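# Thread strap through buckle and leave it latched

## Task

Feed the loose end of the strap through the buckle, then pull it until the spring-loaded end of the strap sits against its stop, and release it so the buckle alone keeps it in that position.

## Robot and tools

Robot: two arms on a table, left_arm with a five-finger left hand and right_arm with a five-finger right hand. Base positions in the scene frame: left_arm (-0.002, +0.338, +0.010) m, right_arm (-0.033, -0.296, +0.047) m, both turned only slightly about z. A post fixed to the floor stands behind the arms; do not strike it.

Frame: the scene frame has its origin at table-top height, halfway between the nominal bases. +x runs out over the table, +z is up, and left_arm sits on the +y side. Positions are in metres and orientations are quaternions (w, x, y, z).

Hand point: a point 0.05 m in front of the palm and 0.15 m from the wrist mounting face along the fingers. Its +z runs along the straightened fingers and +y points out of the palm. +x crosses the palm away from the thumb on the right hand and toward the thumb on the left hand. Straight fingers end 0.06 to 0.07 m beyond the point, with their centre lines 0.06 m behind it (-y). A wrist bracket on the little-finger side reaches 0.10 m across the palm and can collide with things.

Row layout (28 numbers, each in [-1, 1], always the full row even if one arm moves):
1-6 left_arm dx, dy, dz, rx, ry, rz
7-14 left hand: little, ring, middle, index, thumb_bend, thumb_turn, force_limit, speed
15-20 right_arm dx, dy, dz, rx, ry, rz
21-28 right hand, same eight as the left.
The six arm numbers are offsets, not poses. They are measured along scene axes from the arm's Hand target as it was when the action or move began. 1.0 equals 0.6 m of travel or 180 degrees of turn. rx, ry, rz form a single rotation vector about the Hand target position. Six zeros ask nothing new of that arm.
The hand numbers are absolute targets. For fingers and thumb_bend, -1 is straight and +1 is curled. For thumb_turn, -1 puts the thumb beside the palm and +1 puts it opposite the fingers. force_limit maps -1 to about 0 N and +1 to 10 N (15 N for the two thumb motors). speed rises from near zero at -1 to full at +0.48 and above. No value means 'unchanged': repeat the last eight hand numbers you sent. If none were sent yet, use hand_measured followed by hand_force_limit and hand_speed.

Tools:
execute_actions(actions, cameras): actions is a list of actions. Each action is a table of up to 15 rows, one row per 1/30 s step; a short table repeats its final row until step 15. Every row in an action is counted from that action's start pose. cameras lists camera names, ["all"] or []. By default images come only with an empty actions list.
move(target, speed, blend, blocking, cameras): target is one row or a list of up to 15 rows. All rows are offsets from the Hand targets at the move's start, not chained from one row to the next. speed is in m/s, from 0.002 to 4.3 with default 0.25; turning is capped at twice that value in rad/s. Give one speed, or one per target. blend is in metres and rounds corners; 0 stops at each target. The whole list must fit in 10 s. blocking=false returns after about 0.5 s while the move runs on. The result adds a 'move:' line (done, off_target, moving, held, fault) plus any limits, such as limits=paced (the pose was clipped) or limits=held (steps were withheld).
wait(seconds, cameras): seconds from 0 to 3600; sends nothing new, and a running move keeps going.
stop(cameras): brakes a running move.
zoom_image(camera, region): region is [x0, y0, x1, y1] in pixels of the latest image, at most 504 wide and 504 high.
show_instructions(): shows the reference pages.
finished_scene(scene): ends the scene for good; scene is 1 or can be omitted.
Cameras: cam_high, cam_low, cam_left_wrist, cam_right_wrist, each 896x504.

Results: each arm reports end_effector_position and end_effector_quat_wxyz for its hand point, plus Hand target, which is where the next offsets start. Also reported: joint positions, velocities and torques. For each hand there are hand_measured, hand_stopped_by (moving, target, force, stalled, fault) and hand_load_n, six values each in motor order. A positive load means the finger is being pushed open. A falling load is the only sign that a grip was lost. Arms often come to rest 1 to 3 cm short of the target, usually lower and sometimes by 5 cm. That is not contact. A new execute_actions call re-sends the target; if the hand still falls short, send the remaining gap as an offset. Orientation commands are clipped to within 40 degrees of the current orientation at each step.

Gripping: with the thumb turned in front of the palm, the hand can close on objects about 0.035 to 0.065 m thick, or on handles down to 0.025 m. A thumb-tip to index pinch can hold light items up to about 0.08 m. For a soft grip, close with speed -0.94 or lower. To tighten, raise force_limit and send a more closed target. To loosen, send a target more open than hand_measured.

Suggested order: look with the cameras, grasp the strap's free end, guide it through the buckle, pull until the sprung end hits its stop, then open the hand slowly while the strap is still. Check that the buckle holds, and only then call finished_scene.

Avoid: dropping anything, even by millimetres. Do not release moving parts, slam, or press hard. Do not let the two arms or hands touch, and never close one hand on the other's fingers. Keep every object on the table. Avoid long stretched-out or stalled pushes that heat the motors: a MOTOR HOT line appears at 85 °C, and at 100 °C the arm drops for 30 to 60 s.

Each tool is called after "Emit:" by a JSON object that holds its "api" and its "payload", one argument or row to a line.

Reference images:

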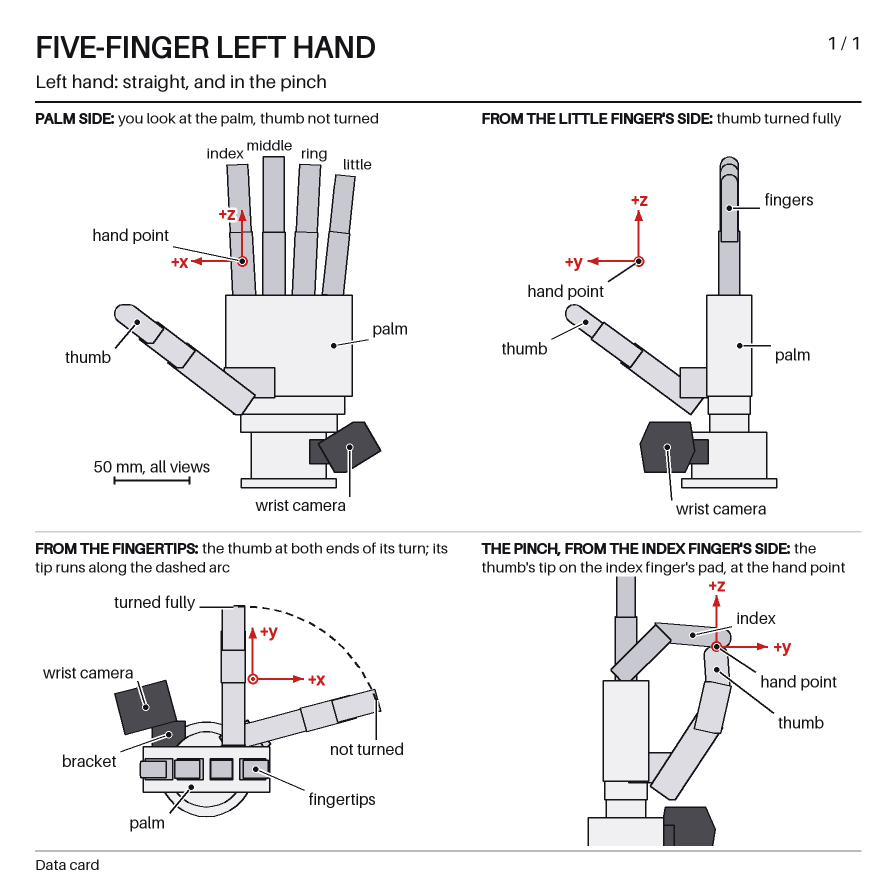

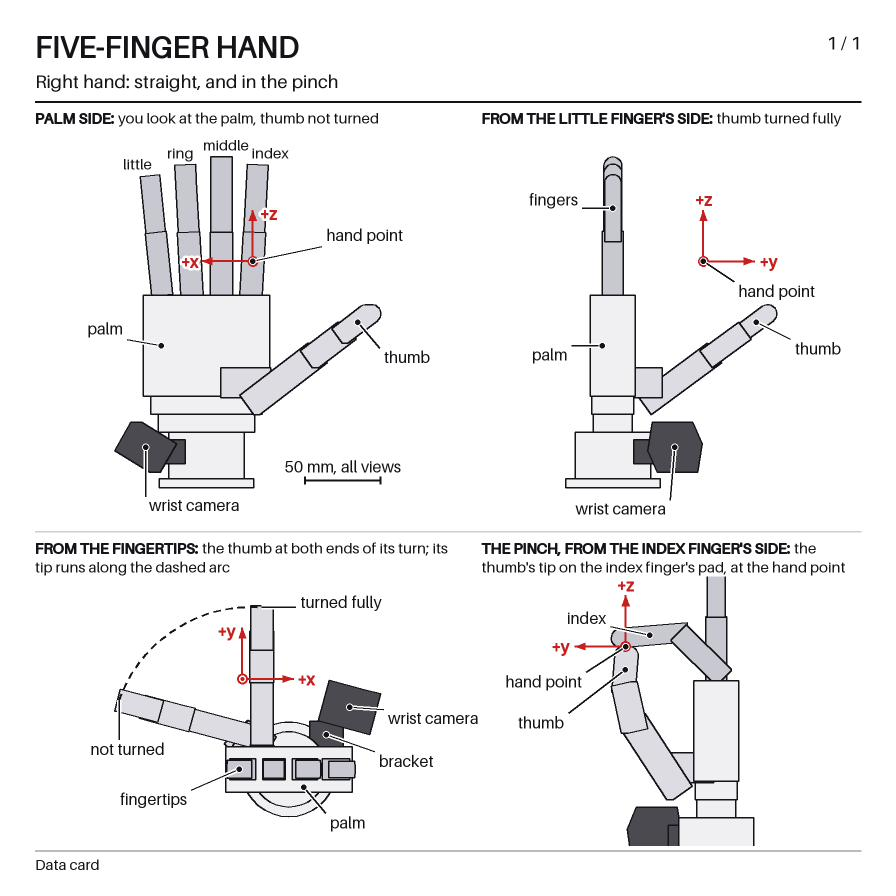

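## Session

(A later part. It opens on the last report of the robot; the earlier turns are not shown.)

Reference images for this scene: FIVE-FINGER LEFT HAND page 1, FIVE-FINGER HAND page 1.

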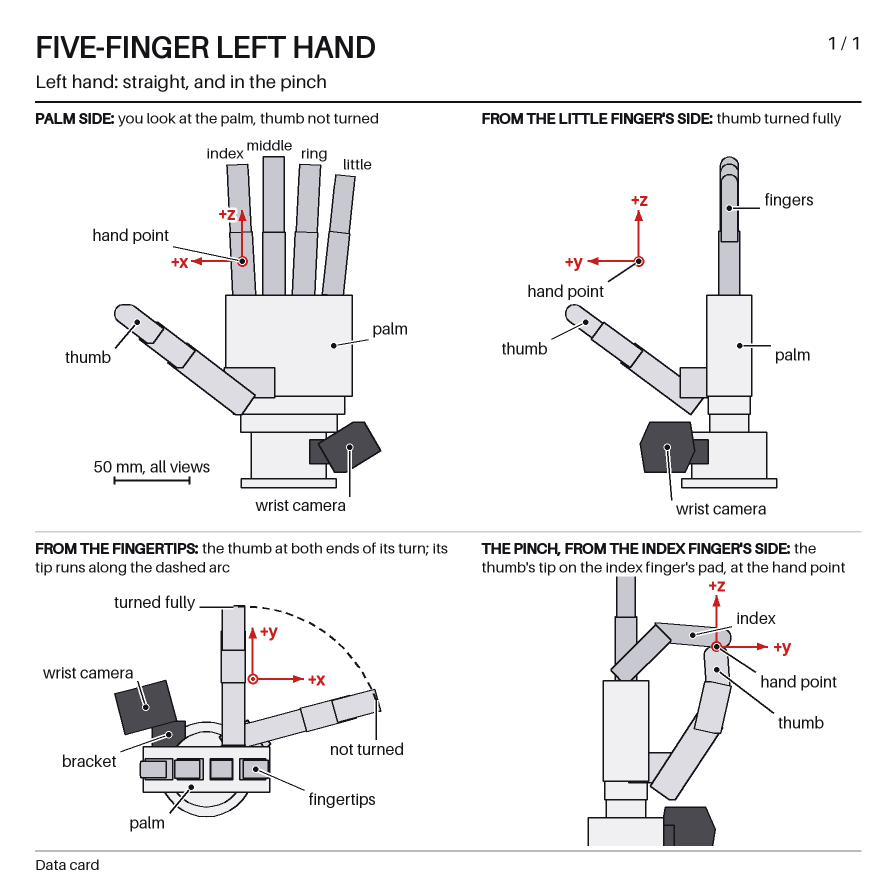

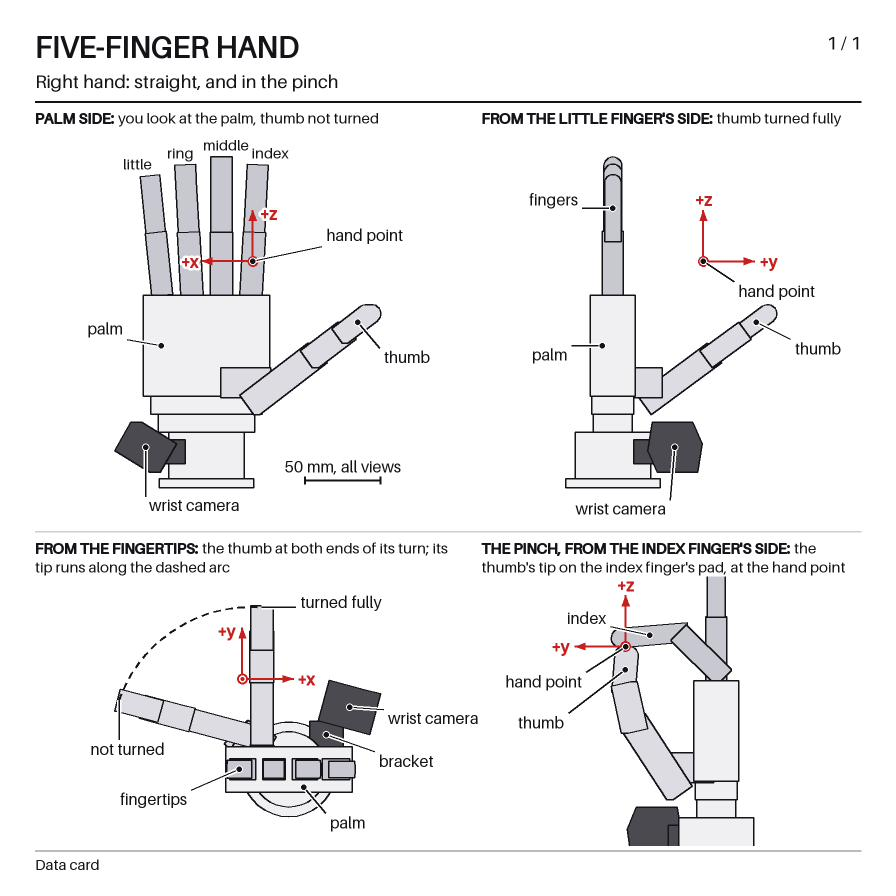

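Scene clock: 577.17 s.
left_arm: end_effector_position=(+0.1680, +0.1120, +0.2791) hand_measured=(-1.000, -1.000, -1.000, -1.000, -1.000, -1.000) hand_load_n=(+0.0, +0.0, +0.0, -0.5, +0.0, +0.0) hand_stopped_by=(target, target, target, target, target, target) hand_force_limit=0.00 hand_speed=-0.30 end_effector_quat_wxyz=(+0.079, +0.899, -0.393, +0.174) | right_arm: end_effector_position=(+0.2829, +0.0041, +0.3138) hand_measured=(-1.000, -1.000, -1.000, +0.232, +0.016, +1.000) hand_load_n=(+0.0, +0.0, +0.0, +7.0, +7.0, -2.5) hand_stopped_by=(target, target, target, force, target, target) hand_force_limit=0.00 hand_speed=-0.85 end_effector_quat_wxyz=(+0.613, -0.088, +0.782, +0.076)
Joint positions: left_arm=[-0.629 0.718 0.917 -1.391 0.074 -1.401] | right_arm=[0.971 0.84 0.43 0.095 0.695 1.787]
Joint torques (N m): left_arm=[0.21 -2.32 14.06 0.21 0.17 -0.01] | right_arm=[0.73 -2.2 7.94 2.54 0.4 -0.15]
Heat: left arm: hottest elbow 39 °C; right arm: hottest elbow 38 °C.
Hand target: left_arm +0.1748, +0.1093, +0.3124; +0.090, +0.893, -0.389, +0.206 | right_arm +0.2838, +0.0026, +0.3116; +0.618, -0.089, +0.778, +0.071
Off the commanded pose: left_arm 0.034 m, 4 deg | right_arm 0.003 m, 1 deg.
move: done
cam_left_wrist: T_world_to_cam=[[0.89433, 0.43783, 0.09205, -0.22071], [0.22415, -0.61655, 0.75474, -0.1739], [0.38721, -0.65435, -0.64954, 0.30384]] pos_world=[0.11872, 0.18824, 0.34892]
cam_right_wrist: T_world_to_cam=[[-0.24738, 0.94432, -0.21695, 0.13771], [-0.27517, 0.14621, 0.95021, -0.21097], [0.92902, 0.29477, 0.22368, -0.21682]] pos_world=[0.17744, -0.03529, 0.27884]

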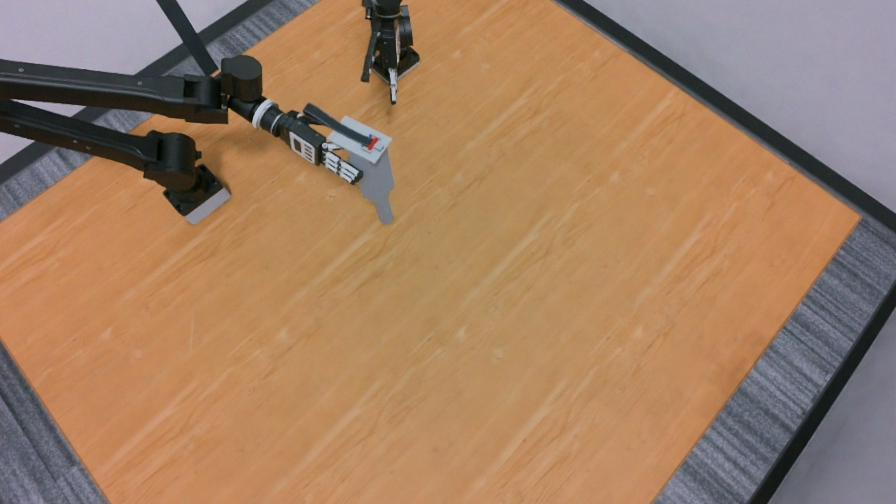

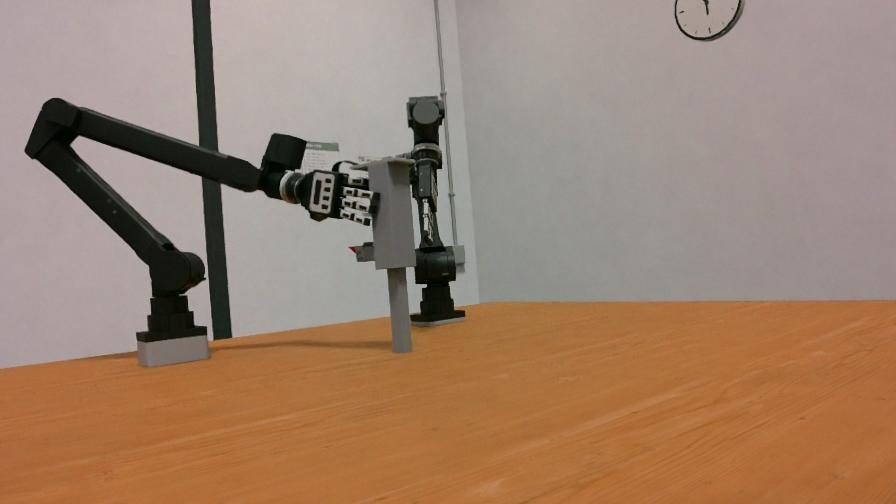

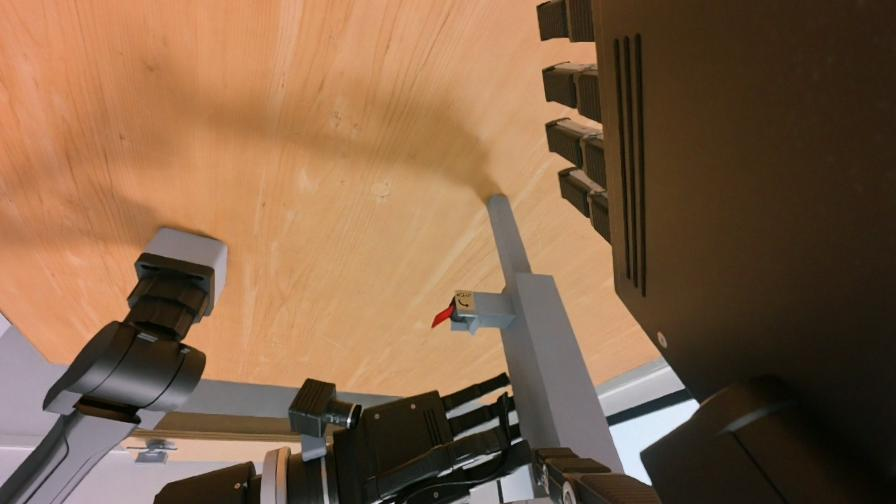

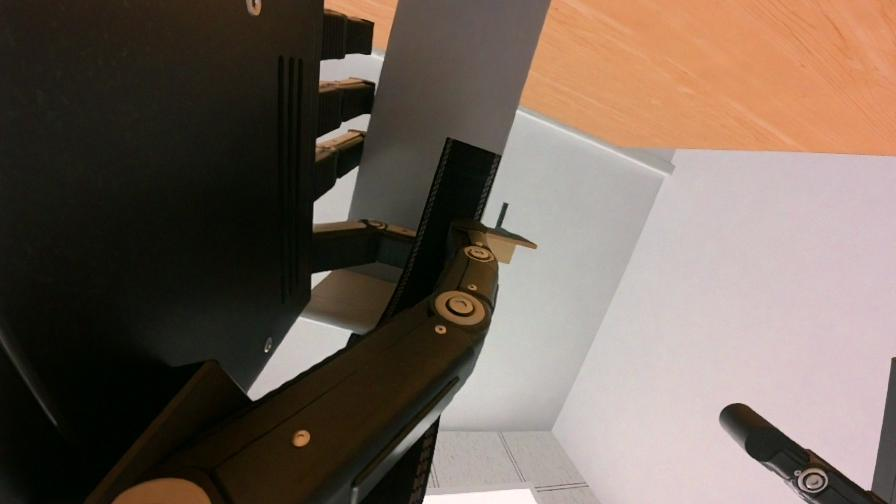

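Emit:
{"api": "move", "payload": {
  "target": [0,0,0,0,0,0,-1,-1,-1,-1,-1,-1,0,-0.3,-0.016,-0.0237,-0.07,0,0,0,-1,-1,-1,0.4,0.02,1,0,-0.85],
  "speed": 0.05,
  "cameras": ["cam_high","cam_low","cam_left_wrist","cam_right_wrist"]
}}

Emit:
{"api": "zoom_image", "payload": {
  "camera": "cam_left_wrist",
  "region": [420, 280, 530, 390]
}}

Emit:
{"api": "zoom_image", "payload": {
  "camera": "cam_right_wrist",
  "region": [400, 20, 560, 220]
}}

Emit:
{"api": "zoom_image", "payload": {
  "camera": "cam_low",
  "region": [300, 150, 420, 270]
}}

Scene clock: 587.20 s.
left_arm: end_effector_position=(+0.1680, +0.1120, +0.2791) hand_measured=(-1.000, -1.000, -1.000, -1.000, -1.000, -1.000) hand_load_n=(+0.0, +0.0, +0.0, +0.0, +0.0, +0.0) hand_stopped_by=(target, target, target, target, target, target) hand_force_limit=0.00 hand_speed=-0.30 end_effector_quat_wxyz=(+0.079, +0.899, -0.393, +0.174) | right_arm: end_effector_position=(+0.2734, -0.0091, +0.2711) hand_measured=(-1.000, -1.000, -1.000, +0.232, +0.016, +1.000) hand_load_n=(-0.5, +0.0, +0.0, +7.0, +7.0, -2.5) hand_stopped_by=(target, target, target, force, target, target) hand_force_limit=0.00 hand_speed=-0.85 end_effector_quat_wxyz=(+0.613, -0.089, +0.782, +0.076)
Joint positions: left_arm=[-0.629 0.718 0.917 -1.391 0.074 -1.401] | right_arm=[0.971 0.866 0.315 0.236 0.695 1.786]
Joint torques (N m): left_arm=[0.15 -2.26 14.08 0.21 0.17 -0.01] | right_arm=[0.62 -1.9 7.47 2.52 0.33 -0.17]
Heat: left arm: hottest elbow 39 °C; right arm: hottest elbow 36 °C.
Hand target: left_arm +0.1748, +0.1093, +0.3124; +0.090, +0.893, -0.389, +0.206 | right_arm +0.2742, -0.0116, +0.2696; +0.618, -0.089, +0.778, +0.071
Off the commanded pose: left_arm 0.034 m, 4 deg | right_arm 0.003 m, 1 deg.
move: done
cam_left_wrist: T_world_to_cam=[[0.89433, 0.43783, 0.09205, -0.22071], [0.22415, -0.61655, 0.75474, -0.1739], [0.38721, -0.65435, -0.64954, 0.30384]] pos_world=[0.11872, 0.18824, 0.34892]
cam_right_wrist: T_world_to_cam=[[-0.24771, 0.94391, -0.21833, 0.13905], [-0.27546, 0.14744, 0.94994, -0.17087], [0.92885, 0.29545, 0.22349, -0.19451]] pos_world=[0.16804, -0.04859, 0.23614]

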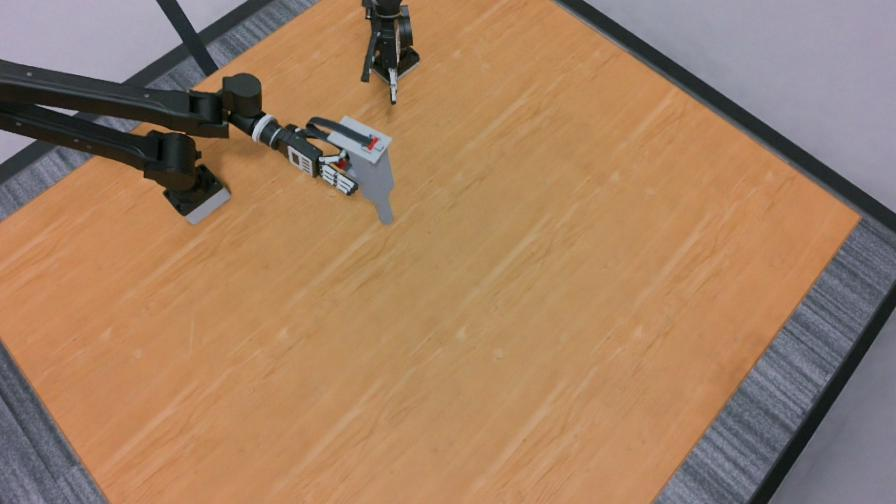

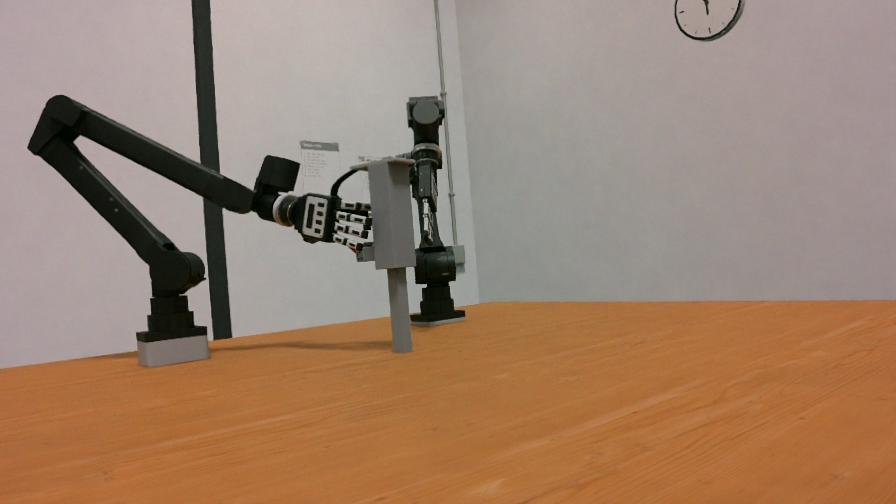

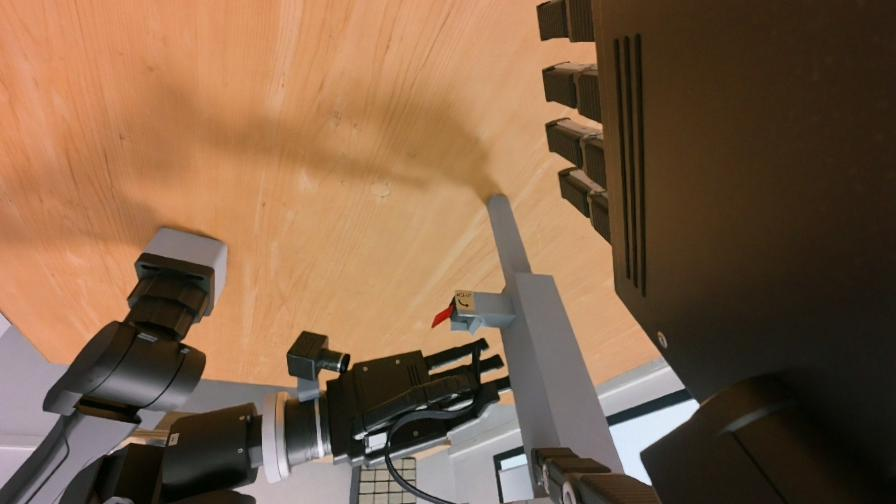

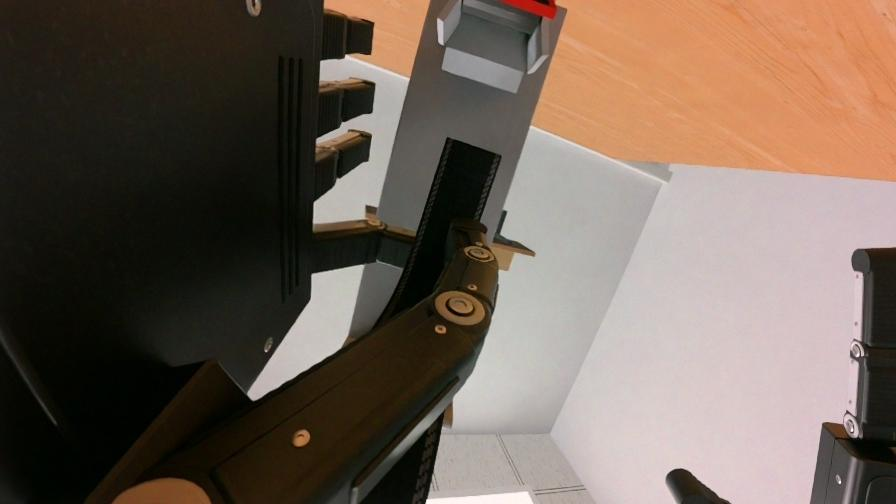

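Scaled by 4.582.

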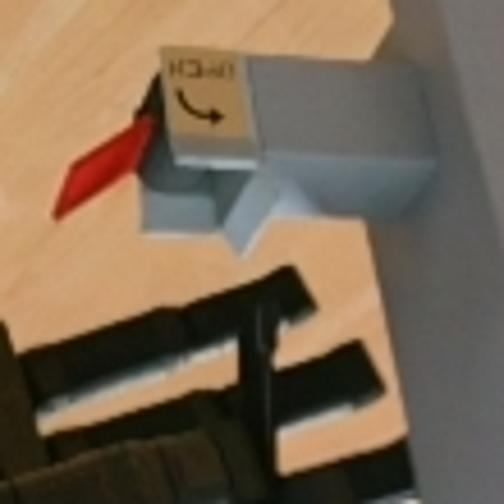

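Scaled by 2.520.

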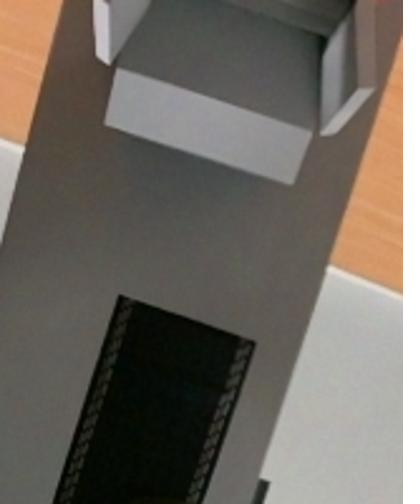

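Scaled by 4.200.

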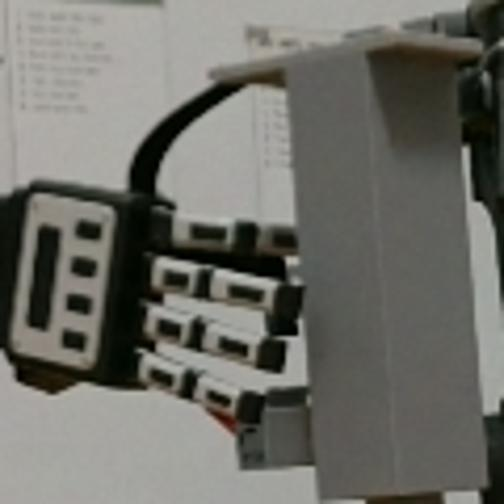

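Emit:
{"api": "move", "payload": {
  "target": [0,0,0,0,0,0,-1,-1,-1,-1,-1,-1,0,-0.3,-0.0045,-0.006,-0.033,0,0,0,-1,-1,-1,0.4,0.02,1,0,-0.85],
  "speed": 0.04,
  "cameras": ["cam_high","cam_low","cam_left_wrist","cam_right_wrist"]
}}

Emit:
{"api": "zoom_image", "payload": {
  "camera": "cam_left_wrist",
  "region": [420, 280, 530, 390]
}}

Emit:
{"api": "zoom_image", "payload": {
  "camera": "cam_right_wrist",
  "region": [400, 20, 560, 220]
}}

Emit:
{"api": "zoom_image", "payload": {
  "camera": "cam_low",
  "region": [300, 170, 420, 290]
}}

Scene clock: 603.00 s.
left_arm: end_effector_position=(+0.1680, +0.1120, +0.2791) hand_measured=(-1.000, -1.000, -1.000, -1.000, -1.000, -1.000) hand_load_n=(+0.0, +0.0, +0.0, +0.0, +0.0, +0.0) hand_stopped_by=(target, target, target, target, target, target) hand_force_limit=0.00 hand_speed=-0.30 end_effector_quat_wxyz=(+0.079, +0.899, -0.393, +0.174) | right_arm: end_effector_position=(+0.2711, -0.0125, +0.2513) hand_measured=(-1.000, -1.000, -1.000, +0.232, +0.016, +1.000) hand_load_n=(+0.0, +0.0, +0.0, +7.0, +7.0, -2.5) hand_stopped_by=(target, target, target, force, target, target) hand_force_limit=0.00 hand_speed=-0.85 end_effector_quat_wxyz=(+0.613, -0.089, +0.782, +0.076)
Joint positions: left_arm=[-0.629 0.718 0.917 -1.391 0.074 -1.401] | right_arm=[0.971 0.91 0.27 0.325 0.695 1.786]
Joint torques (N m): left_arm=[0.15 -2.32 14.06 0.16 0.17 -0.01] | right_arm=[0.67 -1.9 7.12 2.54 0.35 -0.17]
Heat: left arm: hottest elbow 39 °C; right arm: hottest elbow 34 °C.
Hand target: left_arm +0.1748, +0.1093, +0.3124; +0.090, +0.893, -0.389, +0.206 | right_arm +0.2715, -0.0152, +0.2498; +0.618, -0.089, +0.778, +0.071
Off the commanded pose: left_arm 0.034 m, 4 deg | right_arm 0.003 m, 1 deg.
move: done
cam_left_wrist: T_world_to_cam=[[0.89433, 0.43783, 0.09205, -0.22071], [0.22415, -0.61655, 0.75474, -0.1739], [0.38721, -0.65435, -0.64954, 0.30384]] pos_world=[0.11872, 0.18824, 0.34892]
cam_right_wrist: T_world_to_cam=[[-0.24771, 0.94391, -0.21833, 0.13725], [-0.27546, 0.14744, 0.94994, -0.15224], [0.92885, 0.29545, 0.22349, -0.18688]] pos_world=[0.16564, -0.05189, 0.21634]

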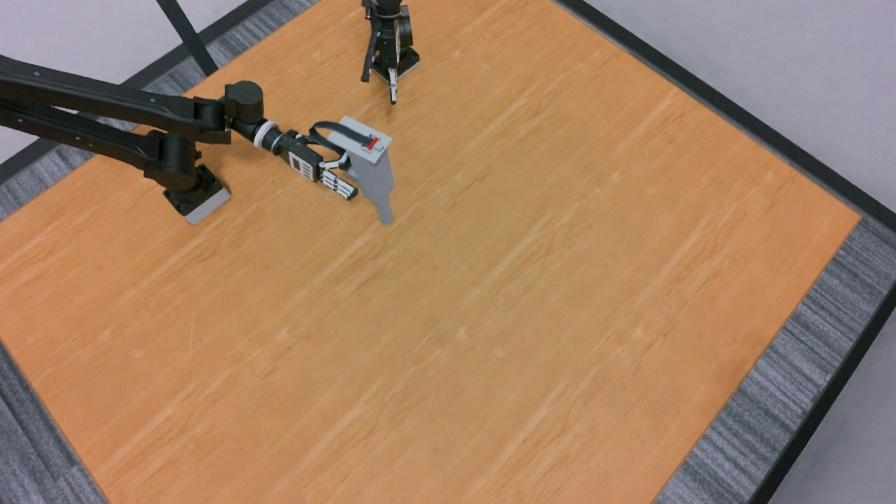

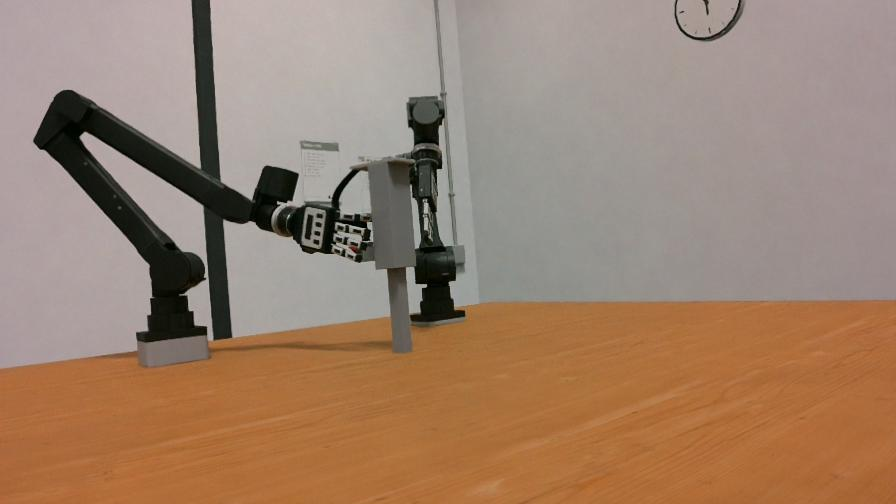

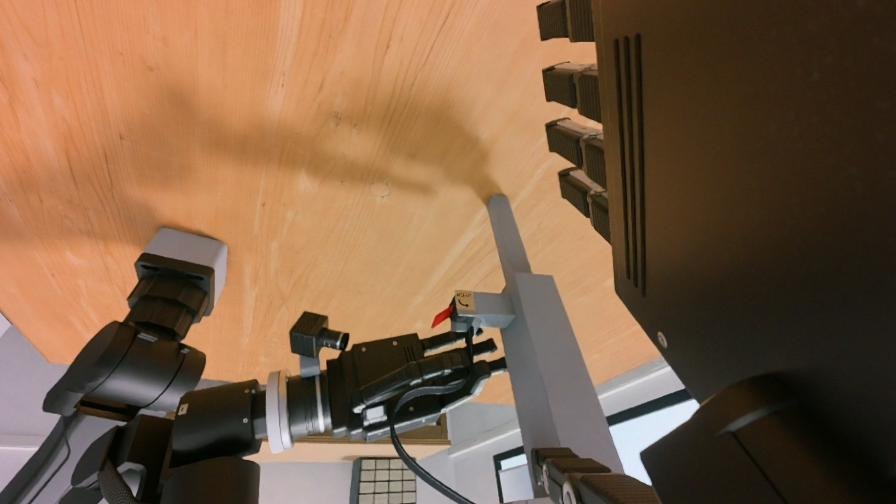

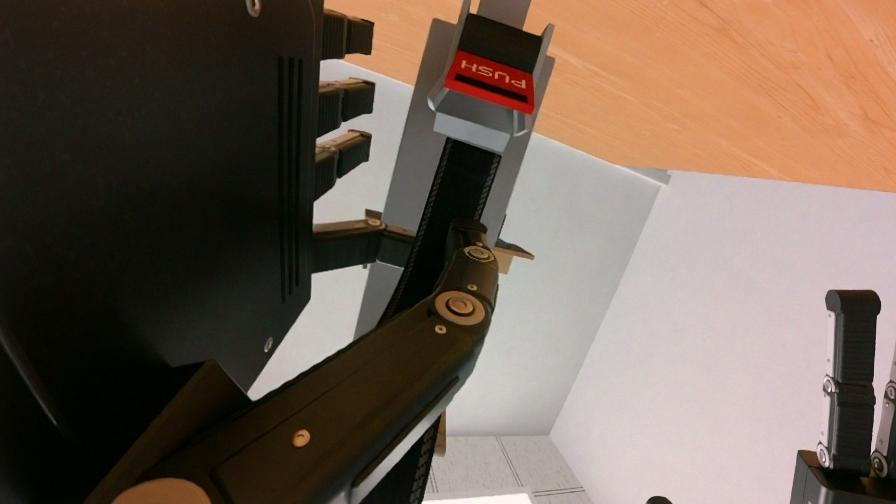

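Scaled by 4.582.

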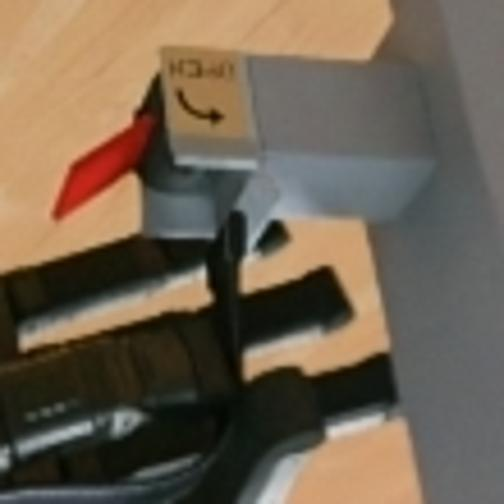

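Scaled by 2.520.

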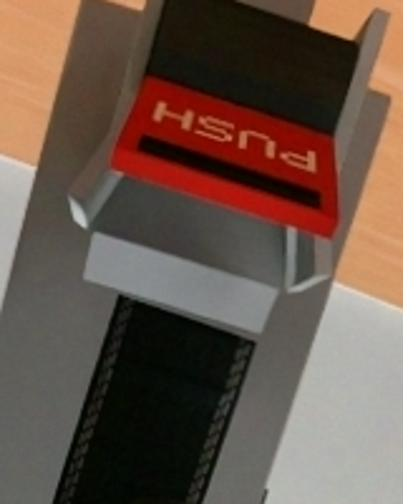

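Scaled by 4.200.

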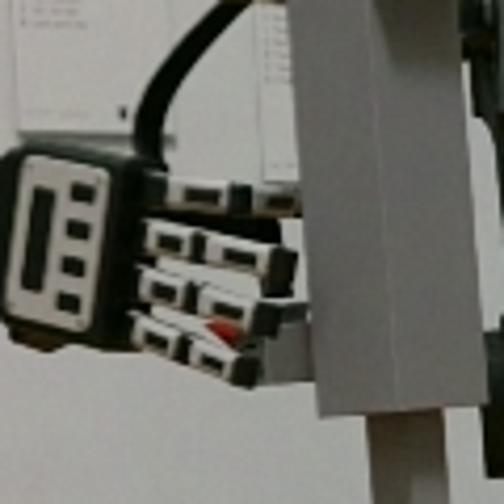

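Emit:
{"api": "move", "payload": {
  "target": [0,0,0,0,0,0,-1,-1,-1,-1,-1,-1,0,-0.3,-0.001,0.0043,0.0,-0.0324,-0.0077,0,-1,-1,-1,0.4,0.02,1,0,-0.85],
  "speed": 0.04,
  "cameras": ["cam_low","cam_left_wrist","cam_right_wrist"]
}}

Emit:
{"api": "zoom_image", "payload": {
  "camera": "cam_left_wrist",
  "region": [420, 280, 530, 390]
}}

Emit:
{"api": "zoom_image", "payload": {
  "camera": "cam_right_wrist",
  "region": [400, 20, 560, 220]
}}

Scene clock: 618.80 s.
left_arm: end_effector_position=(+0.1680, +0.1120, +0.2791) hand_measured=(-1.000, -1.000, -1.000, -1.000, -1.000, -1.000) hand_load_n=(+0.0, +0.0, +0.0, +0.0, +0.0, +0.0) hand_stopped_by=(target, target, target, target, target, target) hand_force_limit=0.00 hand_speed=-0.30 end_effector_quat_wxyz=(+0.079, +0.899, -0.393, +0.174) | right_arm: end_effector_position=(+0.2728, -0.0162, +0.2466) hand_measured=(-1.000, -1.000, -1.000, +0.232, +0.016, +1.000) hand_load_n=(+0.0, +0.0, +0.0, +7.0, +7.0, -2.5) hand_stopped_by=(target, target, target, force, target, target) hand_force_limit=0.00 hand_speed=-0.85 end_effector_quat_wxyz=(+0.619, -0.115, +0.776, +0.034)
Joint positions: left_arm=[-0.629 0.718 0.917 -1.391 0.074 -1.401] | right_arm=[0.971 0.91 0.27 0.325 0.73 1.692]
Joint torques (N m): left_arm=[0.21 -2.32 14.06 0.21 0.17 -0.02] | right_arm=[1.79 -2.55 8.36 1.24 0.42 -0.18]
Heat: left arm: hottest elbow 39 °C; right arm: hottest elbow 33 °C.
Hand target: left_arm +0.1748, +0.1093, +0.3124; +0.090, +0.893, -0.389, +0.206 | right_arm +0.2709, -0.0126, +0.2498; +0.622, -0.121, +0.773, +0.030
Off the commanded pose: left_arm 0.034 m, 4 deg | right_arm 0.005 m, 1 deg.
move: done
cam_left_wrist: T_world_to_cam=[[0.89433, 0.43783, 0.09205, -0.22071], [0.22415, -0.61655, 0.75474, -0.1739], [0.38721, -0.65435, -0.64954, 0.30384]] pos_world=[0.11872, 0.18824, 0.34892]
cam_right_wrist: T_world_to_cam=[[-0.22917, 0.92136, -0.31396, 0.15845], [-0.30011, 0.23995, 0.92323, -0.13194], [0.92597, 0.3058, 0.22152, -0.18485]] pos_world=[0.16788, -0.0578, 0.2125]

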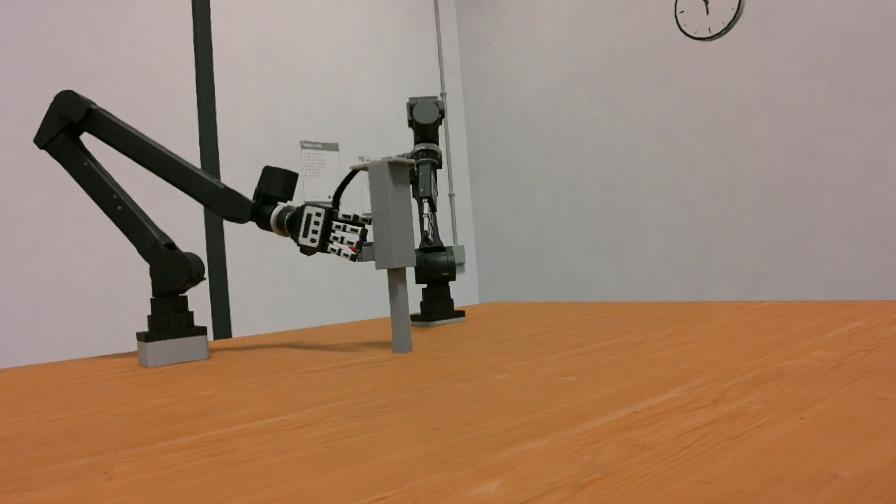

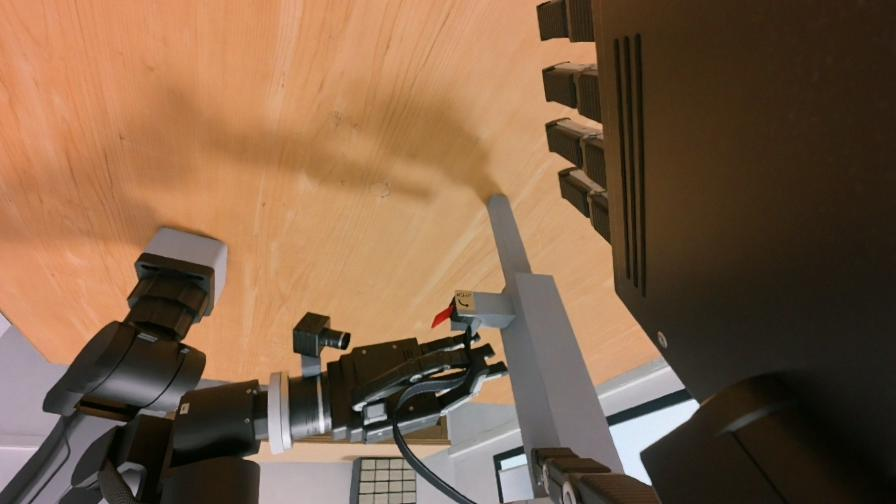

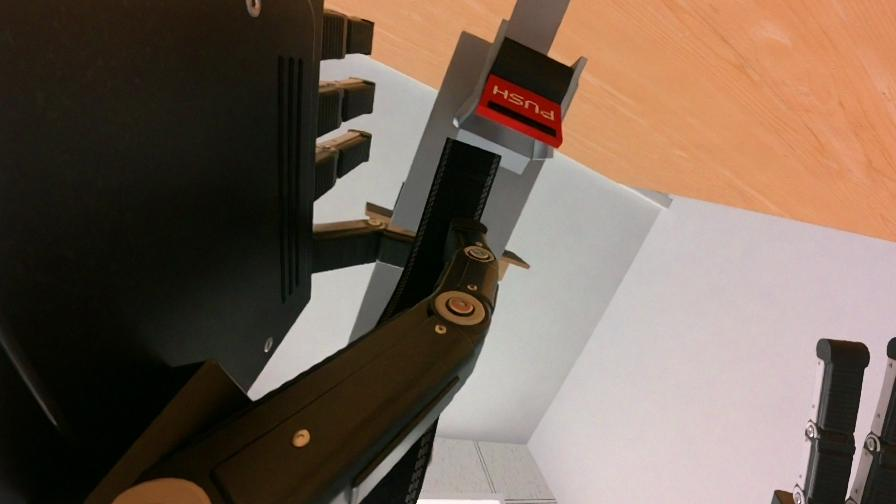

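Scaled by 4.582.

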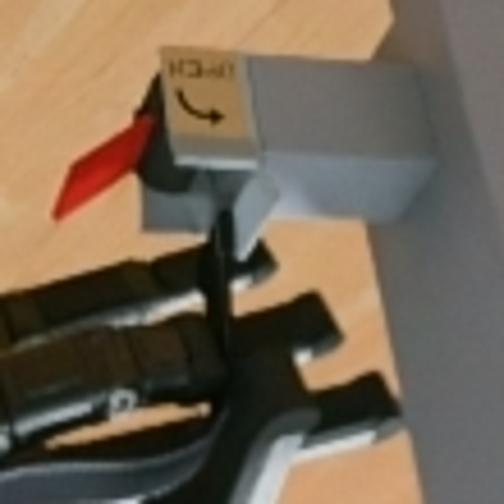

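Scaled by 2.520.

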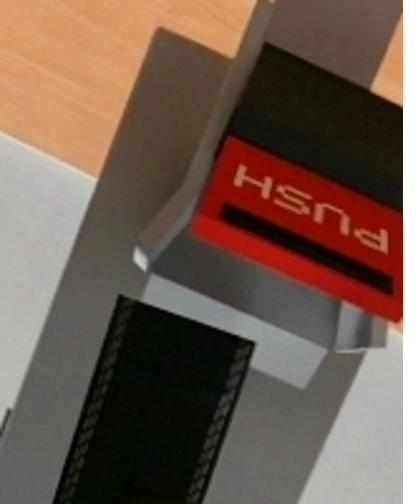

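Emit:
{"api": "move", "payload": {
  "target": [0,0,0,0,0,0,-1,-1,-1,-1,-1,-1,0,-0.3,-0.004,0.012,0.0,0,0,0,-1,-1,-1,0.4,0.02,1,0,-0.85],
  "speed": 0.04,
  "cameras": ["cam_left_wrist","cam_right_wrist"]
}}

Emit:
{"api": "zoom_image", "payload": {
  "camera": "cam_left_wrist",
  "region": [420, 280, 530, 390]
}}

Emit:
{"api": "zoom_image", "payload": {
  "camera": "cam_right_wrist",
  "region": [400, 20, 560, 220]
}}

Scene clock: 627.53 s.
left_arm: end_effector_position=(+0.1680, +0.1120, +0.2791) hand_measured=(-1.000, -1.000, -1.000, -1.000, -1.000, -1.000) hand_load_n=(+0.0, +0.0, +0.0, +0.0, +0.0, +0.0) hand_stopped_by=(target, target, target, target, target, target) hand_force_limit=0.00 hand_speed=-0.30 end_effector_quat_wxyz=(+0.079, +0.899, -0.393, +0.174) | right_arm: end_effector_position=(+0.2673, -0.0107, +0.2420) hand_measured=(-1.000, -1.000, -1.000, +0.232, +0.016, +1.000) hand_load_n=(+0.0, +0.0, +0.0, +7.0, +7.0, -2.5) hand_stopped_by=(target, target, target, force, target, target) hand_force_limit=0.00 hand_speed=-0.85 end_effector_quat_wxyz=(+0.618, -0.122, +0.776, +0.029)
Joint positions: left_arm=[-0.629 0.718 0.917 -1.391 0.074 -1.401] | right_arm=[1.002 0.924 0.27 0.325 0.756 1.691]
Joint torques (N m): left_arm=[0.21 -2.26 14.08 0.23 0.17 -0.01] | right_arm=[2.2 -2.08 9.06 1.32 0.44 -0.07]
Heat: left arm: hottest elbow 39 °C; right arm: hottest elbow 33 °C.
Hand target: left_arm +0.1748, +0.1093, +0.3124; +0.090, +0.893, -0.389, +0.206 | right_arm +0.2685, -0.0054, +0.2498; +0.622, -0.121, +0.773, +0.030
Off the commanded pose: left_arm 0.034 m, 4 deg | right_arm 0.009 m, 1 deg.
move: done
cam_left_wrist: T_world_to_cam=[[0.89433, 0.43783, 0.09205, -0.22071], [0.22415, -0.61655, 0.75474, -0.1739], [0.38721, -0.65435, -0.64954, 0.30384]] pos_world=[0.11872, 0.18824, 0.34892]
cam_right_wrist: T_world_to_cam=[[-0.23518, 0.91427, -0.32985, 0.15593], [-0.30098, 0.25418, 0.91913, -0.12931], [0.92417, 0.31544, 0.2154, -0.17835]] pos_world=[0.16258, -0.05344, 0.20871]

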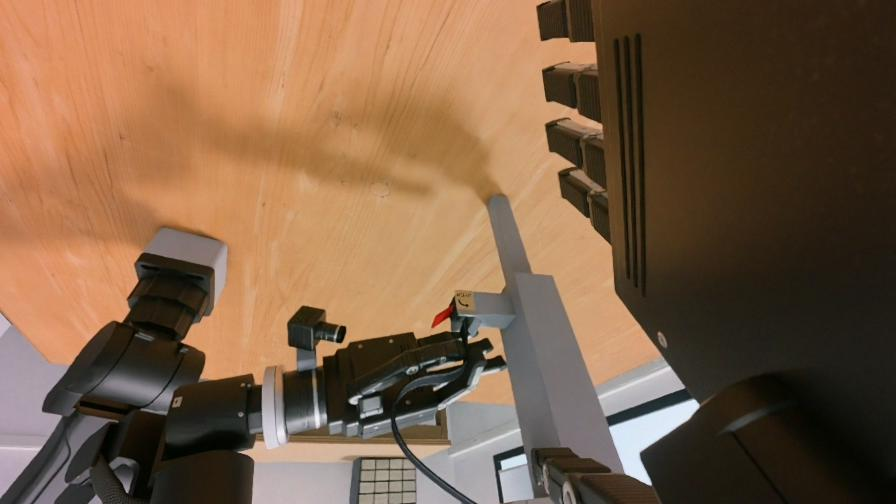

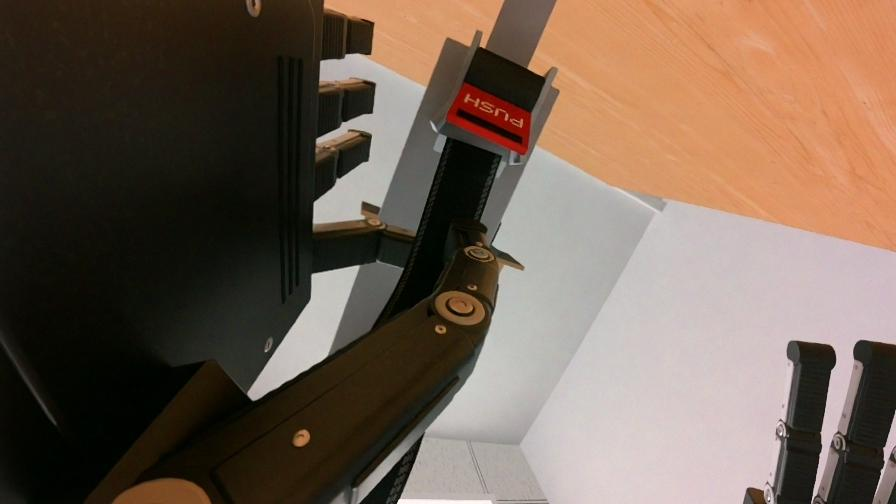

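Scaled by 4.582.

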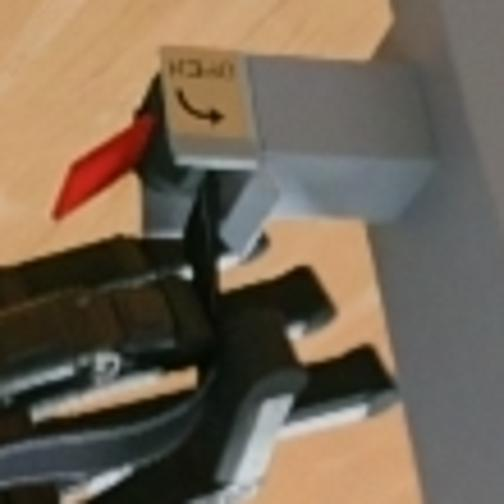

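Scaled by 2.520.

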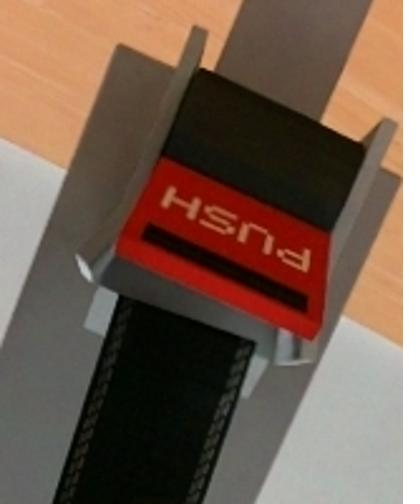

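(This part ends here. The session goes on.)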